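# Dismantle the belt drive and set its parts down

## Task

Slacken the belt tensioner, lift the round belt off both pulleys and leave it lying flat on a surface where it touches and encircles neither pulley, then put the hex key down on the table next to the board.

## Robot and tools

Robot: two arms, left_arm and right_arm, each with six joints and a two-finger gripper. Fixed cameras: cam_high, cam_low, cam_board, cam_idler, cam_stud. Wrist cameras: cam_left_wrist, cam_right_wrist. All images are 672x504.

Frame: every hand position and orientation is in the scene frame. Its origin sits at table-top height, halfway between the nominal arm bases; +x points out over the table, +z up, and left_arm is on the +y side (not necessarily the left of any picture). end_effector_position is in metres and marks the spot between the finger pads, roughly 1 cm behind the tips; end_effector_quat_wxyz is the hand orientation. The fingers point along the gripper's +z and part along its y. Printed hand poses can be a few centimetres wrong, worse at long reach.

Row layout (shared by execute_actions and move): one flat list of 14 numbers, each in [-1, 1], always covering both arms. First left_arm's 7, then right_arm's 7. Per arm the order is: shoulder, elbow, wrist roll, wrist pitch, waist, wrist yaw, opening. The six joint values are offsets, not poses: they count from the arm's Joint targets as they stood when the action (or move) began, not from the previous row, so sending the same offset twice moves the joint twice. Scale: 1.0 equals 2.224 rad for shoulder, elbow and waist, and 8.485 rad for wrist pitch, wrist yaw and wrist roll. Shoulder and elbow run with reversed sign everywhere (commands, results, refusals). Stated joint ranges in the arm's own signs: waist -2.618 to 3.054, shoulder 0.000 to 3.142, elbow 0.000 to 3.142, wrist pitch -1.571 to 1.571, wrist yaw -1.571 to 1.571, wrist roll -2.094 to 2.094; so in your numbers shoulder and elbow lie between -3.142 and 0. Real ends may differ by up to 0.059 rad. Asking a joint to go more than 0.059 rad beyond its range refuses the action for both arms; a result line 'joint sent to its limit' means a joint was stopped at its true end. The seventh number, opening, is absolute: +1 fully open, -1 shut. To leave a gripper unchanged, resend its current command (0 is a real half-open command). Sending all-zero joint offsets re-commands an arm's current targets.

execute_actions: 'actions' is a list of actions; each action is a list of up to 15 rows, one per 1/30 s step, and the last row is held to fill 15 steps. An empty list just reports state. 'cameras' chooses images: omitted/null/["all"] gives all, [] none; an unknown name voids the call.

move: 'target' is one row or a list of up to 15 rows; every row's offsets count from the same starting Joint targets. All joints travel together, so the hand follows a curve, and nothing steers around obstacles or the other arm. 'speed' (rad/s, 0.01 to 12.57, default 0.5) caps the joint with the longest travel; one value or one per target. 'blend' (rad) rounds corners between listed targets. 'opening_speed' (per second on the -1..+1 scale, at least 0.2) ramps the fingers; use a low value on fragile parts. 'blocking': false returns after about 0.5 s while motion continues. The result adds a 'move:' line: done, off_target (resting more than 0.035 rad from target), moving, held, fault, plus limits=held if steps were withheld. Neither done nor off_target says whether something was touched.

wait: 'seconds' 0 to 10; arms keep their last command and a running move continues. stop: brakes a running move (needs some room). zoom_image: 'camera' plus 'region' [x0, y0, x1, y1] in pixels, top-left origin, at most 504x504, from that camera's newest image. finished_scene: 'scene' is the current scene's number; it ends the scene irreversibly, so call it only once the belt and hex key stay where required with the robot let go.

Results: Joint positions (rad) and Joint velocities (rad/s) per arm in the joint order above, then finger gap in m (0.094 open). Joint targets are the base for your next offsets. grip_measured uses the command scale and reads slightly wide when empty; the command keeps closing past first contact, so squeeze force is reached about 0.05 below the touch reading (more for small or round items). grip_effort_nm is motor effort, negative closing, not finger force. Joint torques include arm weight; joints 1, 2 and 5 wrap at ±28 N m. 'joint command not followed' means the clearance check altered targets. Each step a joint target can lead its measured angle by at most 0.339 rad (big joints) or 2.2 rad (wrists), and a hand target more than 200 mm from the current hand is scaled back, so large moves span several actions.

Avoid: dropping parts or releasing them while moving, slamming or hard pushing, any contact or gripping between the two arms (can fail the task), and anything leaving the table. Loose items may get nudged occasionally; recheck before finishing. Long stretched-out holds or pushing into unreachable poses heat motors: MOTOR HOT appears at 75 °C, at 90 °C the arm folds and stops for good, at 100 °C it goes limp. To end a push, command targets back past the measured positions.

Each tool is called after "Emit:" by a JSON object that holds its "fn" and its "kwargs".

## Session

Emit:
{"fn": "execute_actions", "kwargs": {"actions": []}}

Scene clock: 0.00 s.
left_arm: end_effector_position=(+0.2846, +0.2780, +0.3478) grip_measured=+1.000 grip_effort_nm=n/a end_effector_quat_wxyz=(+0.564, +0.045, +0.809, -0.160) | right_arm: end_effector_position=(+0.3260, -0.2425, +0.2708) grip_measured=+1.000 grip_effort_nm=n/a end_effector_quat_wxyz=(+0.574, +0.038, +0.818, -0.004)
Joint names: [shoulder, elbow, wrist roll, wrist pitch, waist, wrist yaw]
Joint positions: left_arm=[-0.718 -0.979 -0.11 -0.596 0.047 0.324 0.094] | right_arm=[-0.907 -0.61 0.073 -0.054 0.051 0.093 0.094]
Joint velocities: within noise
Joint torques (N m): no reading
Motor temperatures (°C): left_arm=[35 33 26 28 29 27 26] | right_arm=[32 35 27 28 24 24 30]
Heat: left arm: 35 °C; right arm: 35 °C.
Joint targets: left_arm=[-0.719 -0.991 -0.110 -0.586 0.047 0.324] | right_arm=[-0.904 -0.620 0.074 -0.052 0.051 0.093]
Tool commands: left_gripper/opening=+1.0 right_gripper/opening=+1.0
camera_calibration:
cam_left_wrist: T_world_to_cam=[[-0.241364, -0.946535, 0.214044, 0.258585], [-0.698482, 0.0163256, -0.715441, 0.484613], [0.673696, -0.322187, -0.665078, 0.213165], [0, 0, 0, 1]] pos_world=[0.257298, 0.305527, 0.433136]
cam_right_wrist: T_world_to_cam=[[-0.0455645, -0.997524, -0.0535625, -0.209659], [-0.687408, 0.0702139, -0.72287, 0.478861], [0.724841, 0.0038821, -0.688905, 0.0375774], [0, 0, 0, 1]] pos_world=[0.292382, -0.242909, 0.360812]

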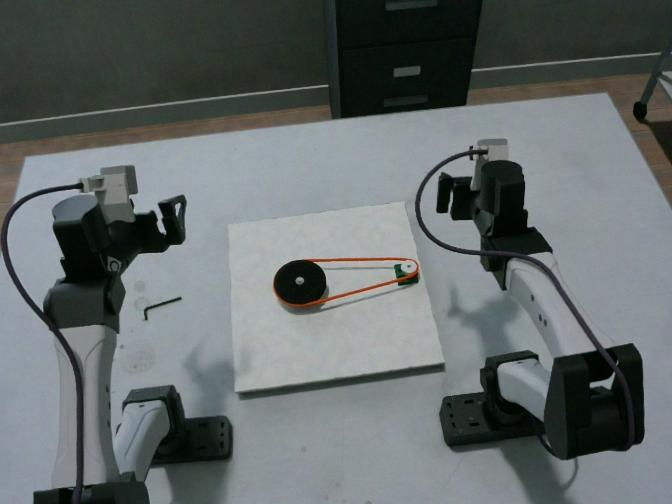

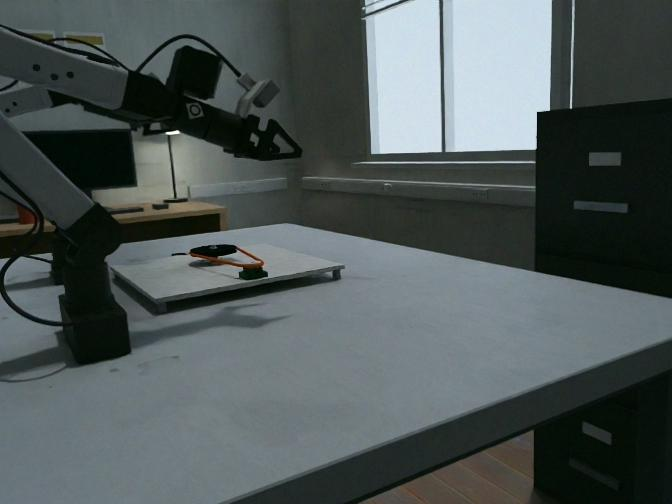

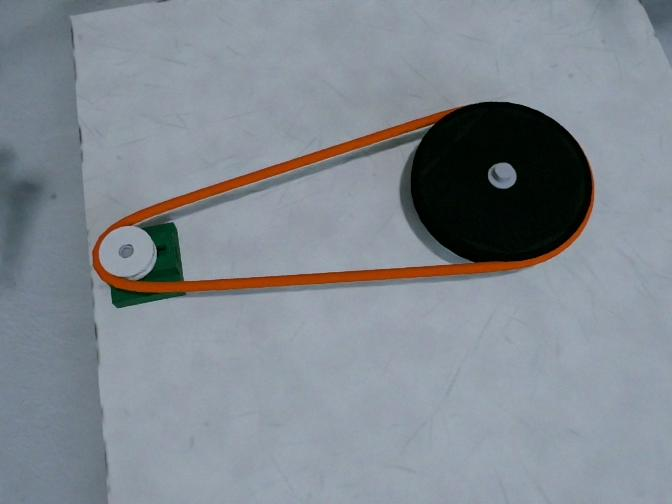

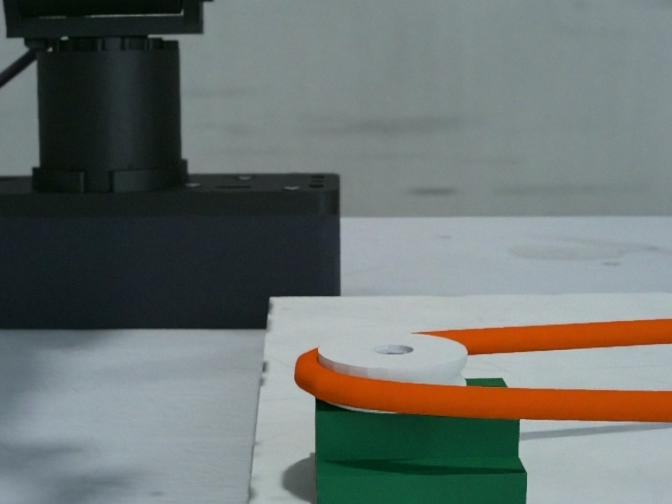

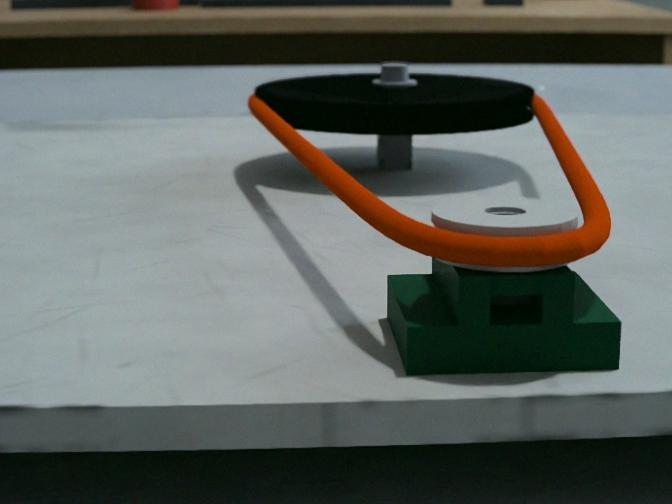

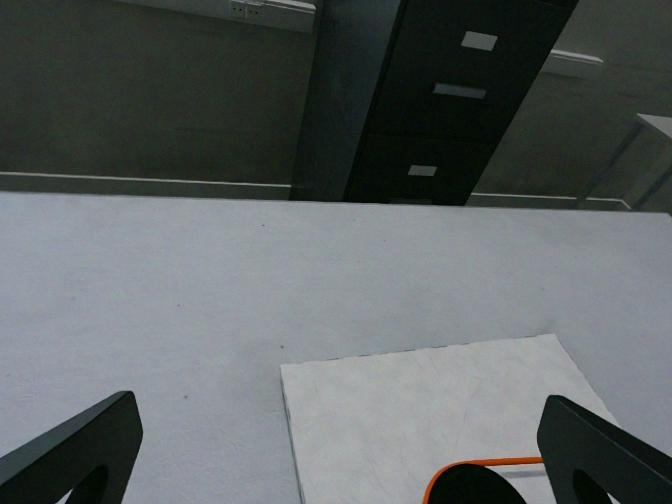

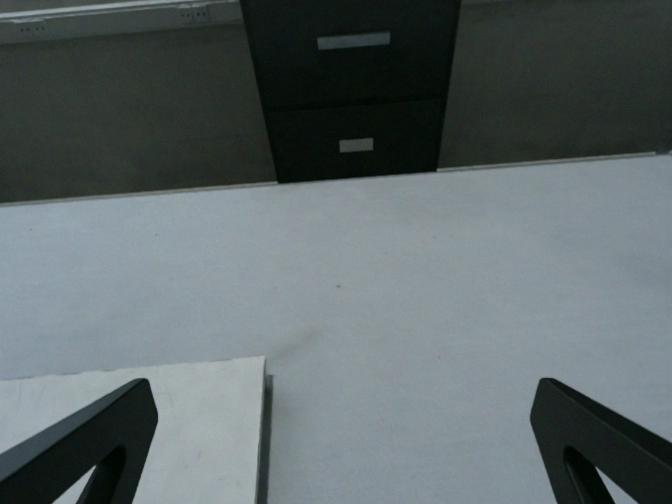

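Emit:
{"fn": "zoom_image", "kwargs": {"camera": "cam_board", "region": [76, 210, 176, 290]}}

Emit:
{"fn": "zoom_image", "kwargs": {"camera": "cam_high", "region": [120, 270, 220, 345]}}

Scaled by 5.040.

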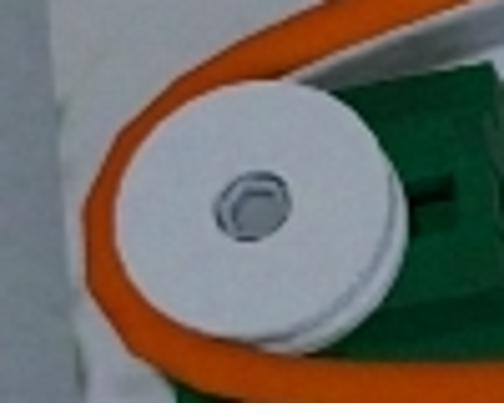

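Scaled by 5.040.

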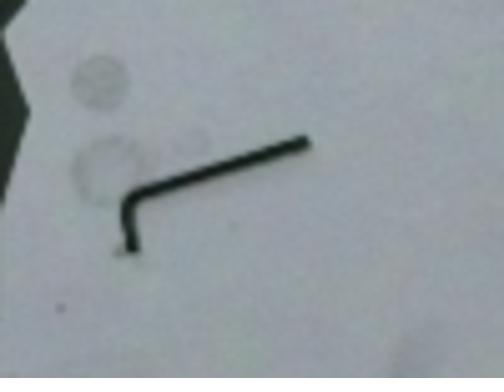

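Emit:
{"fn": "move", "kwargs": {"target": [-0.4348,-0.1451,-0.1718,-0.0723,0.0892,-0.0073,0.0,-0.4060,-0.3506,-0.0087,-0.1310,0.1214,-0.011,-0.5], "speed": 0.5, "opening_speed": 1.0}}

Scene clock: 111.63 s.
left_arm: end_effector_position=(+0.3151, +0.3442, +0.1139) grip_measured=+0.001 grip_effort_nm=-0.076 end_effector_quat_wxyz=(+0.090, +0.764, -0.631, +0.100) | right_arm: end_effector_position=(+0.2957, -0.1449, +0.1274) grip_measured=-0.497 grip_effort_nm=-0.159 end_effector_quat_wxyz=(-0.001, -0.149, +0.989, -0.008)
Joint names: [shoulder, elbow, wrist roll, wrist pitch, waist, wrist yaw]
Joint positions: left_arm=[-1.68 -1.281 -1.557 -1.187 0.24 0.27 0.047] | right_arm=[-1.791 -1.369 0.012 -1.154 0.318 0.015 0.024]
Joint velocities: within noise
Joint torques (N m): left_arm=[6.74 -9.36 -0.01 0.04 0.84 0.16] | right_arm=[5.19 -9.06 -0.19 0.21 0.72 -0.01]
Motor temperatures (°C): left_arm=[34 39 26 40 29 27 26] | right_arm=[32 43 27 37 24 24 29]
Heat: left arm: 40 °C; right arm: 43 °C.
Joint targets: left_arm=[-1.686 -1.313 -1.568 -1.200 0.246 0.262] | right_arm=[-1.807 -1.400 0.000 -1.164 0.321 0.000]
move: done
camera_calibration:
cam_left_wrist: T_world_to_cam=[[0.980654, 0.194337, -0.0234819, -0.372048], [0.164446, -0.752801, 0.637376, 0.176225], [0.106189, -0.628907, -0.770195, 0.354752], [0, 0, 0, 1]] pos_world=[0.2982, 0.428071, 0.15217]
cam_right_wrist: T_world_to_cam=[[0.287281, -0.95779, -0.0104187, -0.219486], [-0.874042, -0.26658, 0.406184, 0.210091], [-0.391816, -0.107583, -0.913732, 0.303076], [0, 0, 0, 1]] pos_world=[0.365432, -0.121609, 0.189308]

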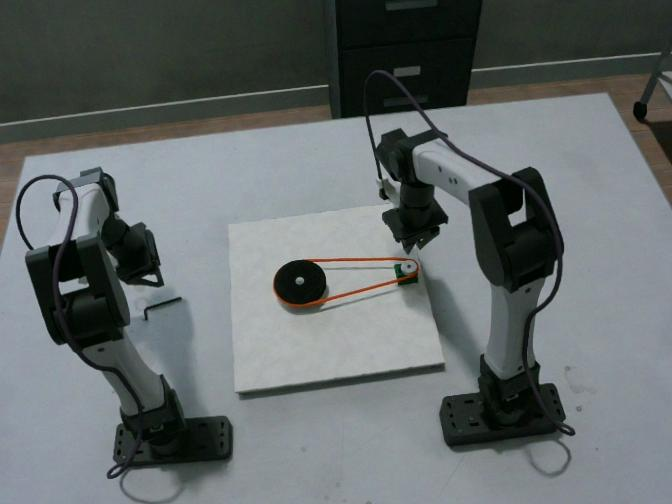

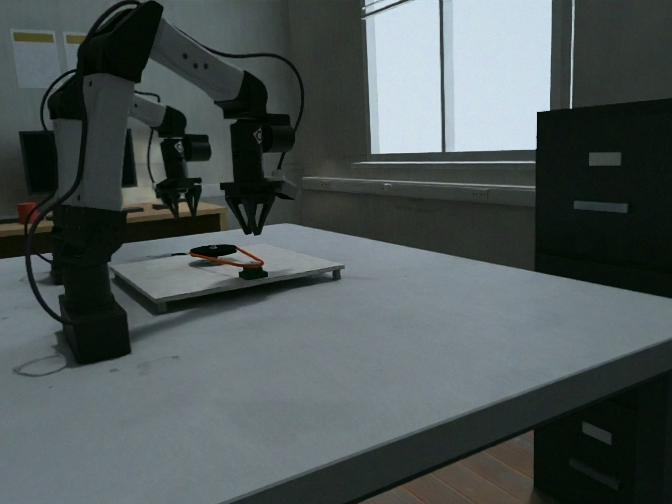

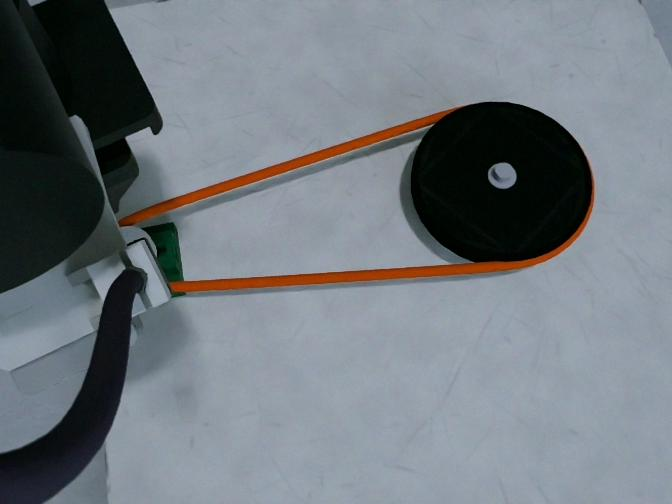

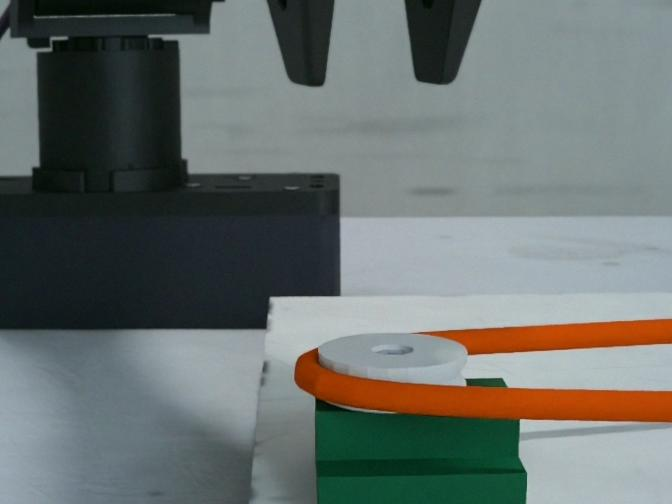

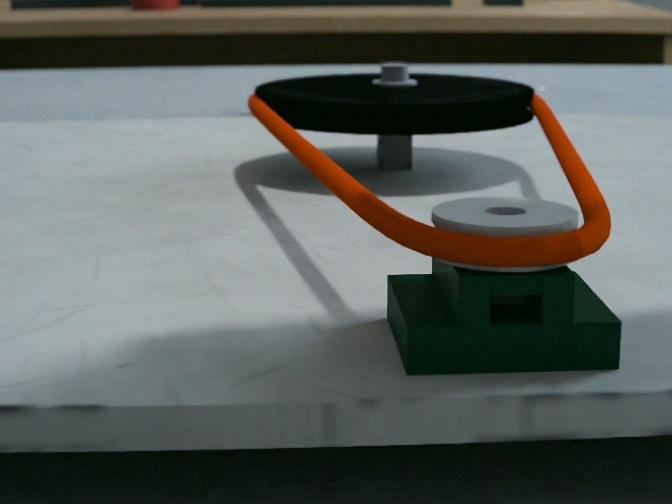

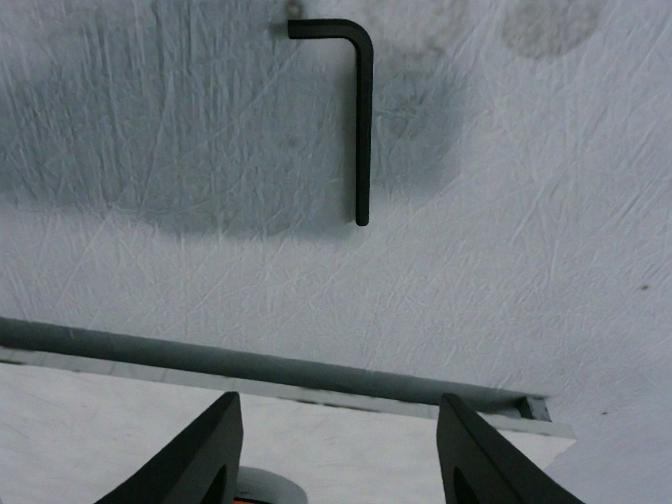

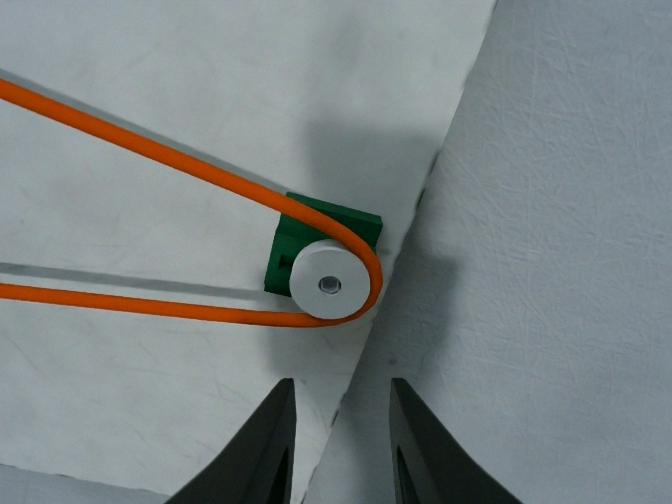

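Emit:
{"fn": "zoom_image", "kwargs": {"camera": "cam_right_wrist", "region": [300, 260, 360, 305]}}

Emit:
{"fn": "zoom_image", "kwargs": {"camera": "cam_left_wrist", "region": [270, 0, 420, 240]}}

Scaled by 8.400.

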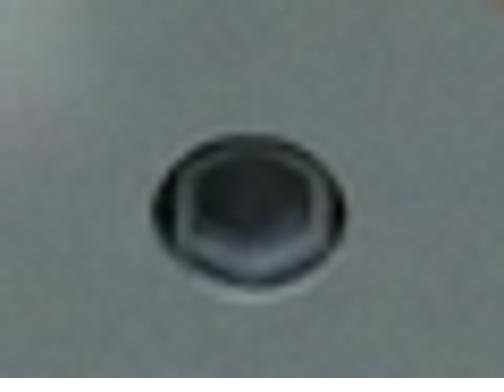

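Scaled by 2.100.

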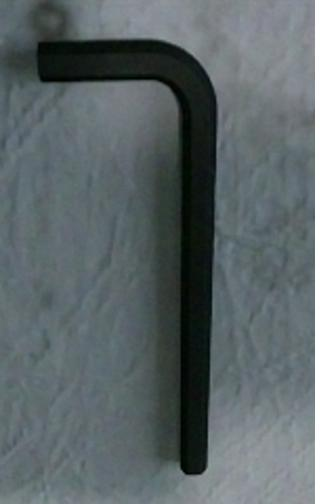

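Emit:
{"fn": "zoom_image", "kwargs": {"camera": "cam_right_wrist", "region": [314, 273, 346, 297]}}

Emit:
{"fn": "zoom_image", "kwargs": {"camera": "cam_board", "region": [400, 90, 620, 270]}}

Scaled by 15.750.

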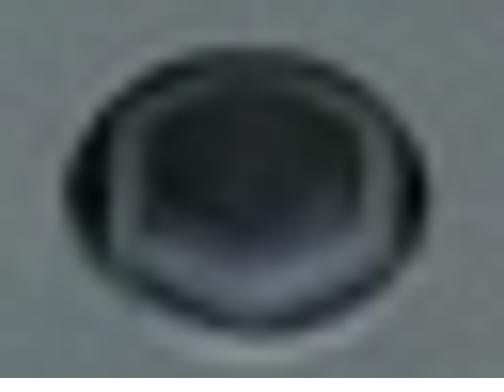

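Scaled by 2.291.

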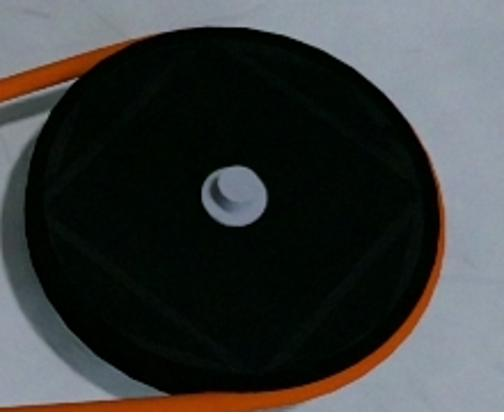

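Emit:
{"fn": "move", "kwargs": {"target": [-0.0299,0.0757,0.0021,0.0273,0.0208,0,0.0,0,0,0,0,0,0,-0.5], "speed": 0.25, "cameras": ["cam_left_wrist"]}}

Scene clock: 263.70 s.
left_arm: end_effector_position=(+0.3209, +0.3596, +0.0639) grip_measured=+0.001 grip_effort_nm=-0.076 end_effector_quat_wxyz=(+0.084, +0.778, -0.614, +0.105) | right_arm: end_effector_position=(+0.2956, -0.1448, +0.1275) grip_measured=-0.497 grip_effort_nm=-0.154 end_effector_quat_wxyz=(-0.001, -0.150, +0.989, -0.008)
Joint names: [shoulder, elbow, wrist roll, wrist pitch, waist, wrist yaw]
Joint positions: left_arm=[-1.745 -1.151 -1.557 -0.982 0.285 0.269 0.047] | right_arm=[-1.791 -1.37 0.012 -1.155 0.318 0.014 0.024]
Joint velocities: within noise
Joint torques (N m): left_arm=[6.97 -5.24 0.12 0.32 0.88 0.17] | right_arm=[5.18 -8.96 -0.2 0.23 0.72 0]
Motor temperatures (°C): left_arm=[38 42 26 29 29 27 26] | right_arm=[36 42 27 30 24 24 29]
Heat: left arm: 42 °C; right arm: 42 °C.
Joint targets: left_arm=[-1.752 -1.145 -1.550 -0.968 0.292 0.262] | right_arm=[-1.807 -1.399 0.000 -1.164 0.321 -0.001]
move: done
camera_calibration:
cam_left_wrist: T_world_to_cam=[[0.971087, 0.238365, -0.0130782, -0.395365], [0.191927, -0.746974, 0.636549, 0.20787], [0.141962, -0.620655, -0.771125, 0.310917], [0, 0, 0, 1]] pos_world=[0.2999, 0.442487, 0.102266]
Images, in order (width x height): cam_left_wrist 672x504.

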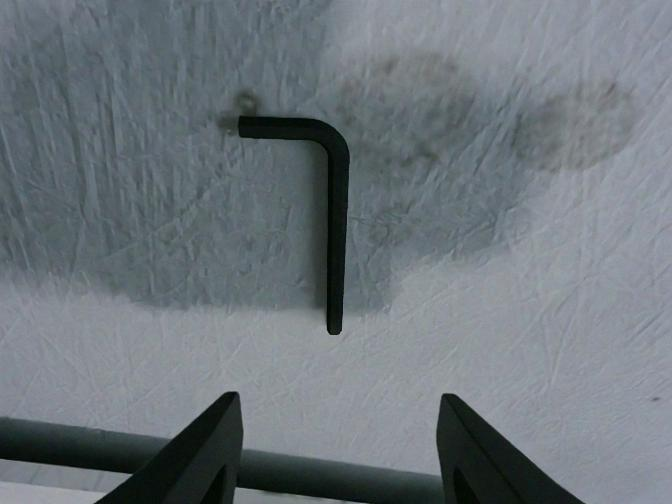

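Emit:
{"fn": "move", "kwargs": {"target": [-0.0344,0.0457,0.0021,0.0205,0.0052,-0.0008,0.0,0,0,0,0,0,0,-0.5], "speed": 0.15, "cameras": ["cam_left_wrist"]}}

Scene clock: 303.57 s.
left_arm: end_effector_position=(+0.3200, +0.3638, +0.0192) grip_measured=+0.001 grip_effort_nm=-0.071 end_effector_quat_wxyz=(+0.082, +0.776, -0.617, +0.103) | right_arm: end_effector_position=(+0.2956, -0.1448, +0.1275) grip_measured=-0.497 grip_effort_nm=-0.159 end_effector_quat_wxyz=(-0.001, -0.150, +0.989, -0.008)
Joint names: [shoulder, elbow, wrist roll, wrist pitch, waist, wrist yaw]
Joint positions: left_arm=[-1.821 -1.05 -1.539 -0.808 0.297 0.263 0.047] | right_arm=[-1.791 -1.37 0.012 -1.155 0.318 0.014 0.024]
Joint velocities: within noise
Joint torques (N m): left_arm=[7.12 -4.78 0.12 0.32 0.91 0.15] | right_arm=[5.16 -8.98 -0.19 0.22 0.72 0]
Motor temperatures (°C): left_arm=[37 38 26 29 29 27 26] | right_arm=[36 42 27 29 24 24 29]
Heat: left arm: 38 °C; right arm: 42 °C.
Joint targets: left_arm=[-1.829 -1.043 -1.532 -0.794 0.304 0.255] | right_arm=[-1.807 -1.399 0.000 -1.164 0.321 -0.001]
move: done
camera_calibration:
cam_left_wrist: T_world_to_cam=[[0.972402, 0.233022, -0.0115825, -0.394623], [0.187613, -0.751468, 0.632532, 0.242758], [0.13869, -0.617249, -0.774447, 0.279012], [0, 0, 0, 1]] pos_world=[0.299492, 0.446601, 0.0579575]
Images, in order (width x height): cam_left_wrist 672x504.

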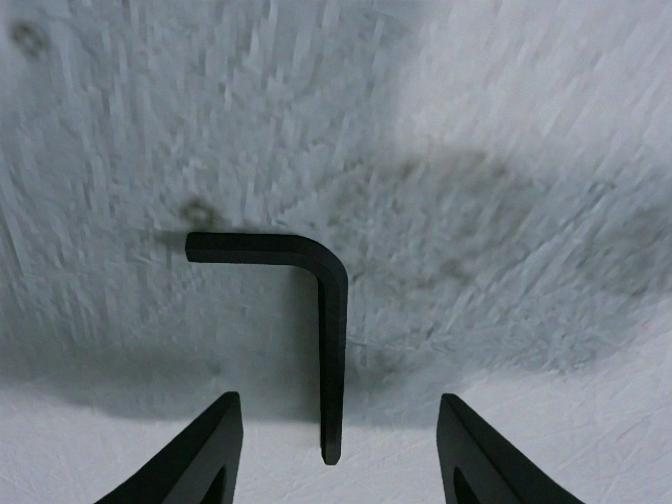

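Emit:
{"fn": "move", "kwargs": {"target": [-0.0016,0.0066,0,0.0021,0,0,0.0,0,0,0,0,0,0,-0.5], "speed": 0.08, "cameras": ["cam_left_wrist"]}}

Scene clock: 343.40 s.
left_arm: end_effector_position=(+0.3193, +0.3638, +0.0161) grip_measured=+0.001 grip_effort_nm=-0.071 end_effector_quat_wxyz=(+0.080, +0.776, -0.617, +0.104) | right_arm: end_effector_position=(+0.2956, -0.1448, +0.1275) grip_measured=-0.497 grip_effort_nm=-0.149 end_effector_quat_wxyz=(-0.001, -0.150, +0.989, -0.008)
Joint names: [shoulder, elbow, wrist roll, wrist pitch, waist, wrist yaw]
Joint positions: left_arm=[-1.821 -1.036 -1.539 -0.79 0.297 0.263 0.047] | right_arm=[-1.791 -1.37 0.011 -1.155 0.318 0.014 0.024]
Joint velocities: within noise
Joint torques (N m): left_arm=[6.71 -4.67 0.12 0.28 0.9 0.16] | right_arm=[5.15 -8.99 -0.2 0.22 0.72 -0.01]
Motor temperatures (°C): left_arm=[38 36 26 28 29 27 26] | right_arm=[36 43 27 29 24 24 29]
Heat: left arm: 38 °C; right arm: 43 °C.
Joint targets: left_arm=[-1.833 -1.029 -1.532 -0.776 0.304 0.255] | right_arm=[-1.807 -1.399 -0.001 -1.164 0.321 0.000]
move: done
camera_calibration:
cam_left_wrist: T_world_to_cam=[[0.97253, 0.23266, -0.00733732, -0.39388], [0.184833, -0.752682, 0.631907, 0.246095], [0.141497, -0.615905, -0.775009, 0.275422], [0, 0, 0, 1]] pos_world=[0.298602, 0.446506, 0.0550554]
Images, in order (width x height): cam_left_wrist 672x504.

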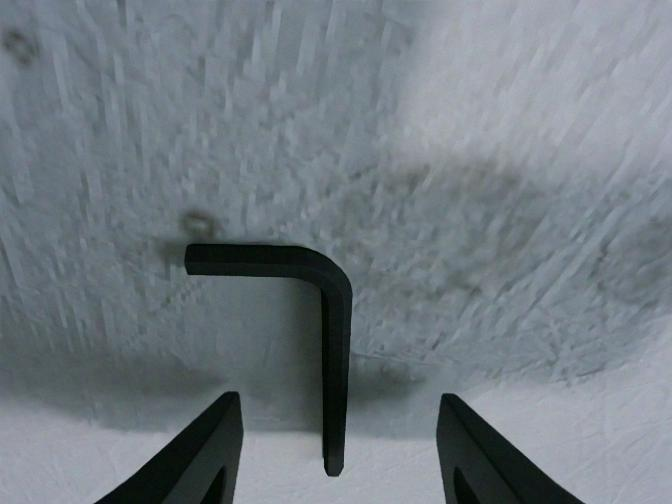

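Emit:
{"fn": "move", "kwargs": {"target": [-0.0016,0.0030,0,0.0010,0,0,0.0,0,0,0,0,0,0,-0.5], "speed": 0.08, "cameras": ["cam_left_wrist"]}}

Scene clock: 349.07 s.
left_arm: end_effector_position=(+0.3180, +0.3634, +0.0131) grip_measured=+0.001 grip_effort_nm=-0.076 end_effector_quat_wxyz=(+0.082, +0.776, -0.617, +0.102) | right_arm: end_effector_position=(+0.2956, -0.1448, +0.1275) grip_measured=-0.497 grip_effort_nm=-0.159 end_effector_quat_wxyz=(-0.001, -0.150, +0.989, -0.008)
Joint names: [shoulder, elbow, wrist roll, wrist pitch, waist, wrist yaw]
Joint positions: left_arm=[-1.827 -1.029 -1.539 -0.782 0.297 0.263 0.047] | right_arm=[-1.791 -1.37 0.011 -1.155 0.318 0.014 0.024]
Joint velocities: within noise
Joint torques (N m): left_arm=[6.98 -4.64 0.12 0.33 0.9 0.16] | right_arm=[5.18 -8.98 -0.19 0.22 0.7 0]
Motor temperatures (°C): left_arm=[38 36 26 28 29 27 26] | right_arm=[36 43 27 29 24 24 29]
Heat: left arm: 38 °C; right arm: 43 °C.
Joint targets: left_arm=[-1.836 -1.022 -1.532 -0.768 0.304 0.255] | right_arm=[-1.807 -1.399 -0.001 -1.164 0.321 0.000]
move: done
camera_calibration:
cam_left_wrist: T_world_to_cam=[[0.972491, 0.232639, -0.0118859, -0.392493], [0.187604, -0.751945, 0.631968, 0.246875], [0.138083, -0.616813, -0.774903, 0.274406], [0, 0, 0, 1]] pos_world=[0.29749, 0.446202, 0.0519564]
Images, in order (width x height): cam_left_wrist 672x504.

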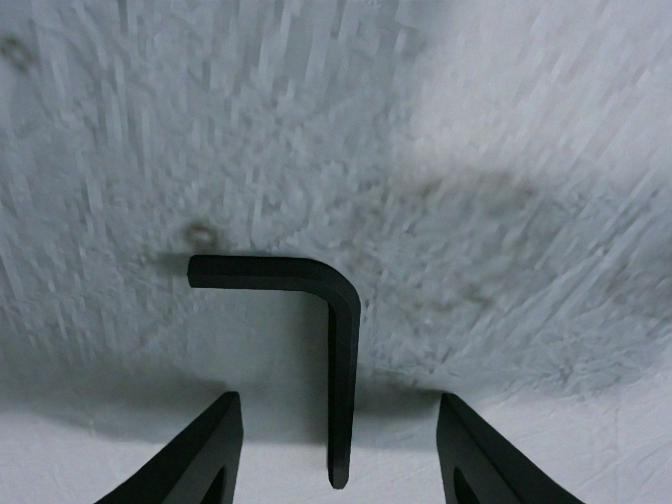

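Emit:
{"fn": "move", "kwargs": {"target": [-0.0010,0.0020,0,0.0008,0,0,0.0,0,0,0,0,0,0,-0.5], "speed": 0.08, "cameras": ["cam_left_wrist"]}}

Emit:
{"fn": "move", "kwargs": {"target": [0,0,0,0,0,0,-0.75,0,0,0,0,0,0,-0.5], "opening_speed": 0.6, "cameras": ["cam_left_wrist"]}}

Scene clock: 359.53 s.
left_arm: end_effector_position=(+0.3197, +0.3639, +0.0130) grip_measured=+0.001 grip_effort_nm=-0.071 end_effector_quat_wxyz=(+0.079, +0.776, -0.617, +0.104) | right_arm: end_effector_position=(+0.2956, -0.1448, +0.1275) grip_measured=-0.497 grip_effort_nm=-0.164 end_effector_quat_wxyz=(-0.001, -0.150, +0.989, -0.008)
Joint names: [shoulder, elbow, wrist roll, wrist pitch, waist, wrist yaw]
Joint positions: left_arm=[-1.827 -1.029 -1.539 -0.775 0.297 0.262 0.047] | right_arm=[-1.791 -1.37 0.011 -1.155 0.318 0.014 0.024]
Joint velocities: within noise
Joint torques (N m): left_arm=[6.78 -4.22 0.12 0.33 0.9 0.16] | right_arm=[5.19 -8.96 -0.19 0.22 0.72 -0.01]
Motor temperatures (°C): left_arm=[38 36 26 28 29 27 26] | right_arm=[36 43 27 28 24 24 29]
Heat: left arm: 38 °C; right arm: 43 °C.
Joint targets: left_arm=[-1.838 -1.018 -1.532 -0.761 0.304 0.255] | right_arm=[-1.807 -1.399 -0.001 -1.164 0.321 0.000]
move: done
camera_calibration:
cam_left_wrist: T_world_to_cam=[[0.972553, 0.232635, -0.00467441, -0.394359], [0.183238, -0.753353, 0.631571, 0.24887], [0.143404, -0.615093, -0.775304, 0.272121], [0, 0, 0, 1]] pos_world=[0.298909, 0.446609, 0.0519542]
Images, in order (width x height): cam_left_wrist 672x504.

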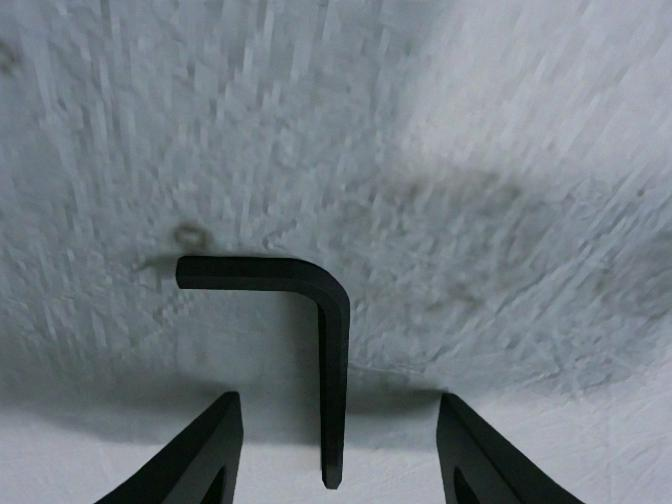

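Scene clock: 361.00 s.
left_arm: end_effector_position=(+0.3198, +0.3640, +0.0130) grip_measured=-0.748 grip_effort_nm=-0.071 end_effector_quat_wxyz=(+0.078, +0.776, -0.617, +0.105) | right_arm: end_effector_position=(+0.2956, -0.1448, +0.1275) grip_measured=-0.497 grip_effort_nm=-0.164 end_effector_quat_wxyz=(-0.001, -0.150, +0.989, -0.008)
Joint names: [shoulder, elbow, wrist roll, wrist pitch, waist, wrist yaw]
Joint positions: left_arm=[-1.827 -1.029 -1.539 -0.774 0.297 0.262 0.012] | right_arm=[-1.791 -1.37 0.011 -1.155 0.318 0.014 0.024]
Joint velocities: within noise
Joint torques (N m): left_arm=[6.78 -4.22 0.12 0.32 0.9 0.16] | right_arm=[5.16 -8.96 -0.19 0.22 0.72 0]
Motor temperatures (°C): left_arm=[38 36 26 28 29 27 26] | right_arm=[36 43 27 28 24 24 29]
Heat: left arm: 38 °C; right arm: 43 °C.
Joint targets: left_arm=[-1.838 -1.018 -1.532 -0.761 0.304 0.255] | right_arm=[-1.807 -1.399 -0.001 -1.164 0.321 0.000]
move: done
camera_calibration:
cam_left_wrist: T_world_to_cam=[[0.972537, 0.232716, -0.00392605, -0.394528], [0.182846, -0.753474, 0.631541, 0.249024], [0.144011, -0.614915, -0.775333, 0.271847], [0, 0, 0, 1]] pos_world=[0.299011, 0.446609, 0.051954]
Images, in order (width x height): cam_left_wrist 672x504.

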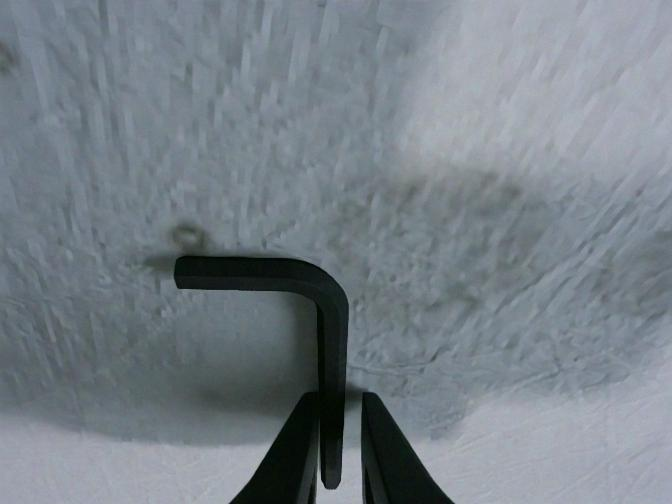

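Emit:
{"fn": "move", "kwargs": {"target": [0,0,0,0,0,0,-1,0,0,0,0,0,0,-0.5], "opening_speed": 0.3, "cameras": ["cam_left_wrist"]}}

Scene clock: 368.10 s.
left_arm: end_effector_position=(+0.3199, +0.3640, +0.0130) grip_measured=-0.923 grip_effort_nm=-1.009 end_effector_quat_wxyz=(+0.078, +0.776, -0.617, +0.105) | right_arm: end_effector_position=(+0.2956, -0.1448, +0.1275) grip_measured=-0.497 grip_effort_nm=-0.154 end_effector_quat_wxyz=(-0.001, -0.150, +0.989, -0.008)
Joint names: [shoulder, elbow, wrist roll, wrist pitch, waist, wrist yaw]
Joint positions: left_arm=[-1.827 -1.029 -1.539 -0.774 0.297 0.262 0.004] | right_arm=[-1.791 -1.37 0.011 -1.155 0.318 0.014 0.024]
Joint velocities: within noise
Joint torques (N m): left_arm=[6.76 -4.22 0.12 0.32 0.91 0.16] | right_arm=[5.18 -8.94 -0.19 0.21 0.69 -0.01]
Motor temperatures (°C): left_arm=[38 36 26 28 29 27 26] | right_arm=[36 43 27 28 24 24 29]
Heat: left arm: 38 °C; right arm: 43 °C.
Joint targets: left_arm=[-1.838 -1.018 -1.532 -0.761 0.304 0.255] | right_arm=[-1.807 -1.399 0.000 -1.164 0.321 0.000]
move: done
camera_calibration:
cam_left_wrist: T_world_to_cam=[[0.972548, 0.232675, -0.00348257, -0.394658], [0.182545, -0.75356, 0.631526, 0.249211], [0.144316, -0.614825, -0.775347, 0.271764], [0, 0, 0, 1]] pos_world=[0.299112, 0.446709, 0.0519539]
Images, in order (width x height): cam_left_wrist 672x504.

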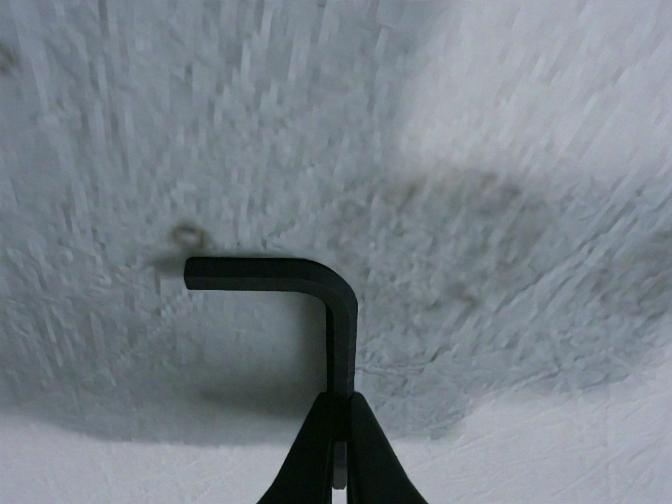

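Emit:
{"fn": "move", "kwargs": {"target": [[0.0585,-0.0585,0,-0.0305,0,0,-1,0,0,0,0,-0.12,0,-0.5],[0.1070,-0.1268,0.0957,0.0154,-0.2671,0.0053,-1,0,0,0,0,-0.3017,0,-0.5],[0.0417,-0.0811,0.1919,0.1213,-0.5322,0.0106,-1,0,0,0,0,-0.3017,0,-0.5]], "speed": [0.2,0.5,0.5], "blend": 0.05}}

Scene clock: 435.67 s.
left_arm: end_effector_position=(+0.2946, -0.1265, +0.2497) grip_measured=-0.924 grip_effort_nm=-1.023 end_effector_quat_wxyz=(+0.480, +0.469, +0.647, -0.362) | right_arm: end_effector_position=(+0.2896, -0.3567, +0.1275) grip_measured=-0.497 grip_effort_nm=-0.144 end_effector_quat_wxyz=(-0.004, +0.182, +0.983, -0.006)
Joint names: [shoulder, elbow, wrist roll, wrist pitch, waist, wrist yaw]
Joint positions: left_arm=[-1.737 -1.205 0.084 0.234 -0.88 0.34 0.004] | right_arm=[-1.791 -1.37 0.011 -1.155 -0.349 0.013 0.024]
Joint velocities: within noise
Joint torques (N m): left_arm=[8.46 -6.82 0.14 2.31 0.29 0.26] | right_arm=[5.18 -8.95 -0.19 0.22 0.29 0.01]
Motor temperatures (°C): left_arm=[39 35 26 29 29 27 27] | right_arm=[36 43 27 28 24 24 29]
Heat: left arm: 39 °C; right arm: 43 °C.
Joint targets: left_arm=[-1.746 -1.198 0.096 0.268 -0.880 0.345] | right_arm=[-1.807 -1.399 0.000 -1.164 -0.350 0.000]
move: done
camera_calibration:
cam_left_wrist: T_world_to_cam=[[-0.950704, -0.309152, 0.0242262, 0.236075], [-0.217284, 0.608374, -0.763327, 0.373093], [0.221245, -0.730962, -0.645558, 0.087486], [0, 0, 0, 1]] pos_world=[0.286149, -0.0900481, 0.33555]
cam_right_wrist: T_world_to_cam=[[-0.365242, -0.930832, -0.0122758, -0.22182], [-0.852297, 0.329064, 0.406579, 0.354435], [-0.374417, 0.158962, -0.913533, 0.368063], [0, 0, 0, 1]] pos_world=[0.358875, -0.381618, 0.189409]

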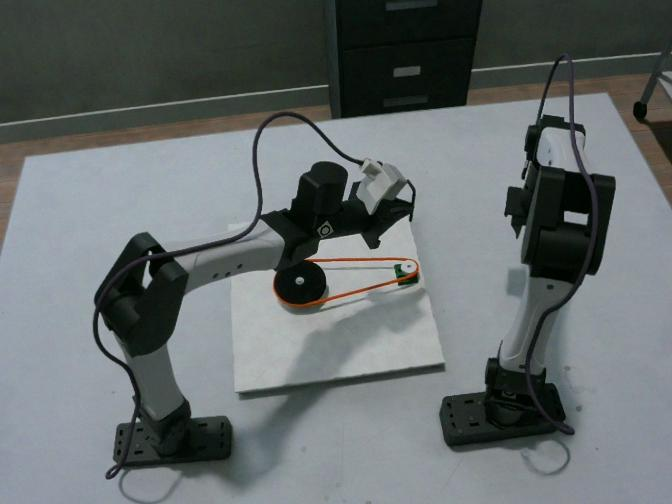

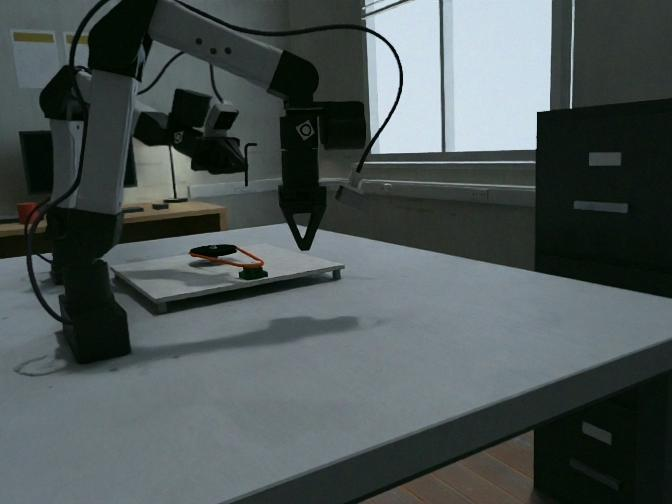

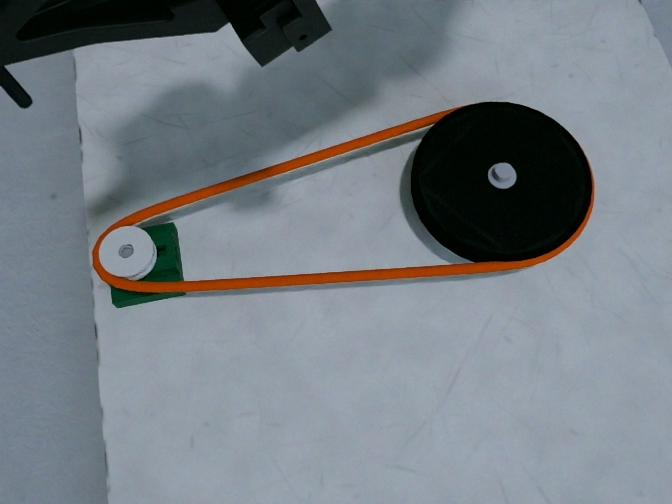

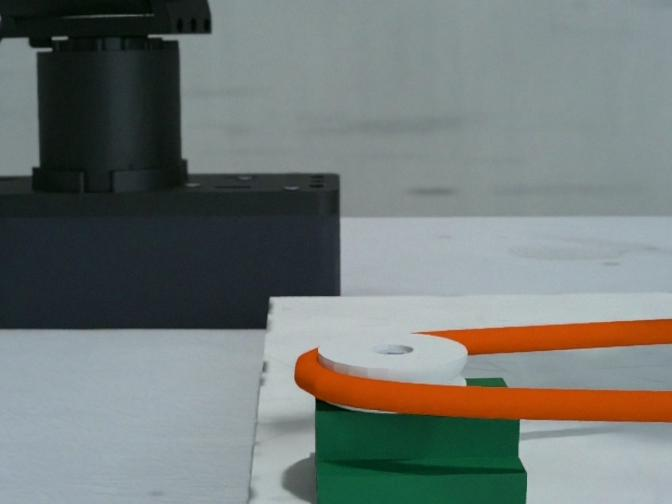

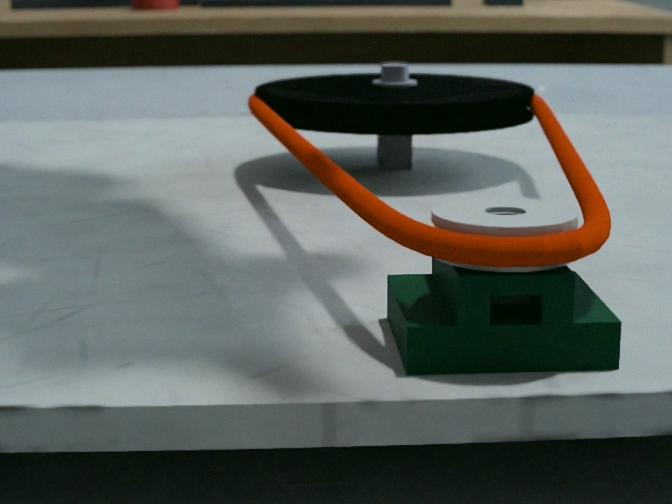

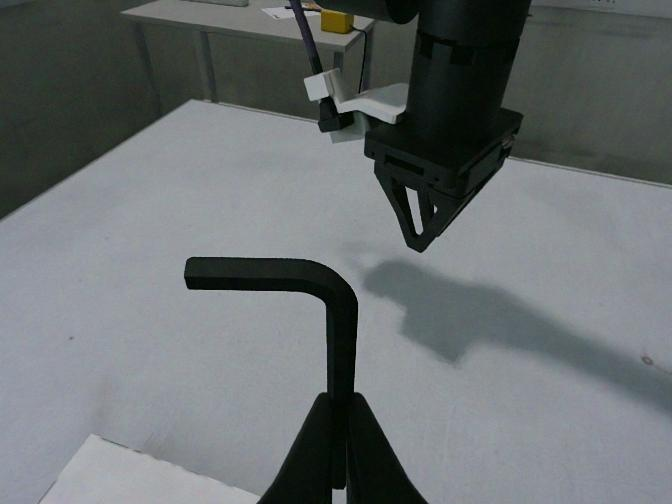

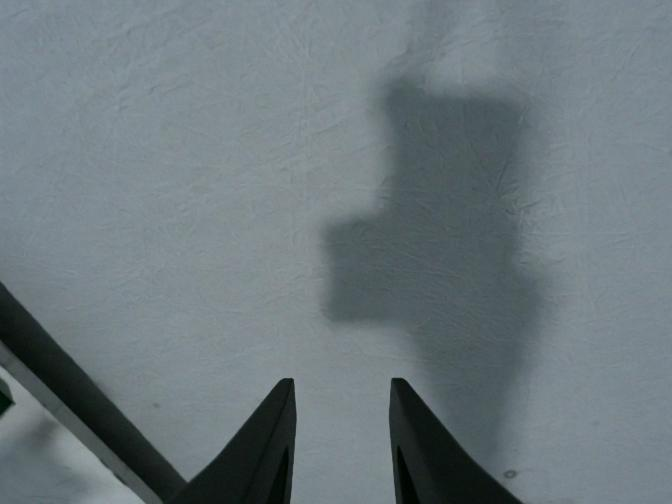

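Emit:
{"fn": "move", "kwargs": {"target": [-0.0965,0.0986,0,0.0513,0,0,-1,0,0,0,0,0,0,-0.5], "speed": 0.3, "cameras": ["cam_idler", "cam_stud", "cam_board", "cam_left_wrist"]}}

Scene clock: 447.23 s.
left_arm: end_effector_position=(+0.2952, -0.1273, +0.1372) grip_measured=-0.924 grip_effort_nm=-1.023 end_effector_quat_wxyz=(+0.479, +0.470, +0.648, -0.361) | right_arm: end_effector_position=(+0.2896, -0.3567, +0.1275) grip_measured=-0.497 grip_effort_nm=-0.154 end_effector_quat_wxyz=(-0.004, +0.182, +0.983, -0.006)
Joint names: [shoulder, elbow, wrist roll, wrist pitch, waist, wrist yaw]
Joint positions: left_arm=[-1.954 -0.983 0.085 0.668 -0.88 0.34 0.004] | right_arm=[-1.791 -1.37 0.011 -1.155 -0.349 0.013 0.024]
Joint velocities: within noise
Joint torques (N m): left_arm=[9.48 -5.87 0.16 2.33 0.29 0.27] | right_arm=[5.18 -8.96 -0.19 0.22 0.29 0.02]
Motor temperatures (°C): left_arm=[39 35 26 34 29 27 27] | right_arm=[36 44 27 28 24 24 29]
Heat: left arm: 39 °C; right arm: 44 °C.
Joint targets: left_arm=[-1.960 -0.979 0.096 0.703 -0.880 0.345] | right_arm=[-1.807 -1.399 0.000 -1.164 -0.350 0.000]
move: off_target (left_arm); left_arm: the wrist pitch is farthest, 0.036 rad from its target
camera_calibration:
cam_left_wrist: T_world_to_cam=[[-0.95075, -0.308966, 0.0247754, 0.239123], [-0.218604, 0.611725, -0.760266, 0.2882], [0.21974, -0.72824, -0.649139, 0.0154859], [0, 0, 0, 1]] pos_world=[0.286945, -0.0911413, 0.223237]
Images, in order (width x height): cam_board 672x504, cam_idler 672x504, cam_stud 672x504, cam_left_wrist 672x504.

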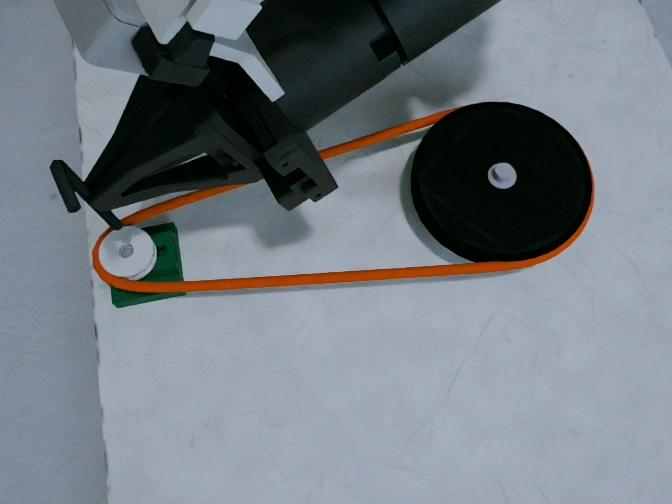

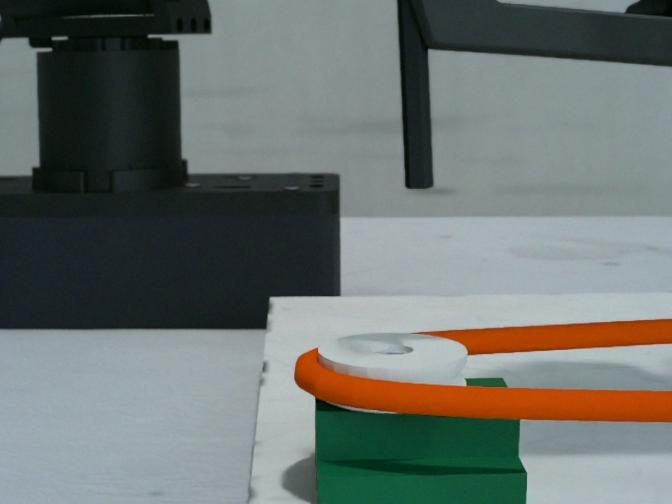

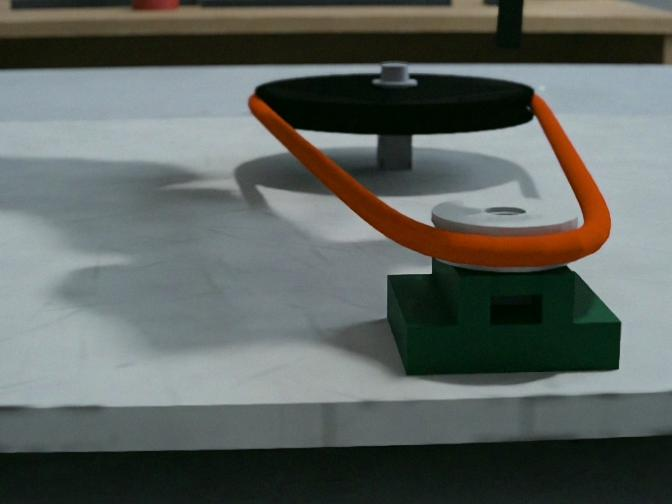

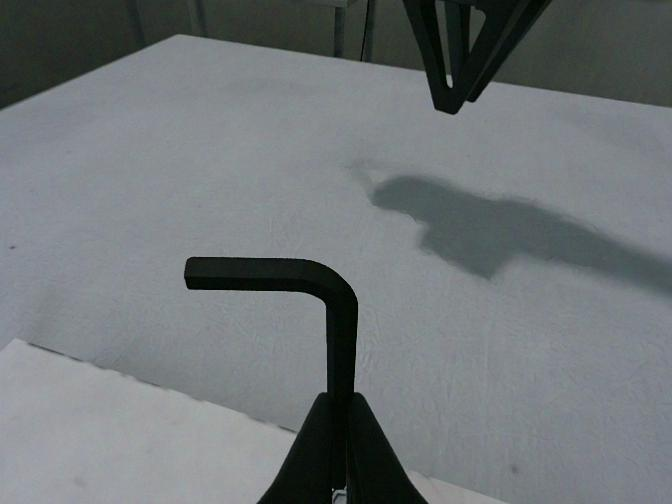

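Emit:
{"fn": "zoom_image", "kwargs": {"camera": "cam_idler", "region": [340, 0, 500, 200]}}

Emit:
{"fn": "zoom_image", "kwargs": {"camera": "cam_stud", "region": [430, 0, 590, 240]}}

Scaled by 2.520.

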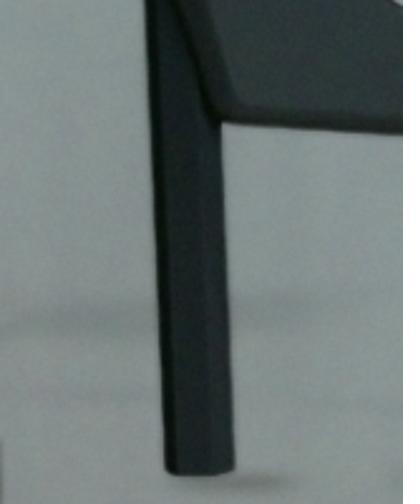

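Scaled by 2.100.

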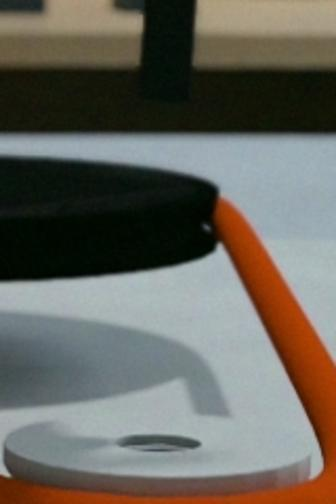

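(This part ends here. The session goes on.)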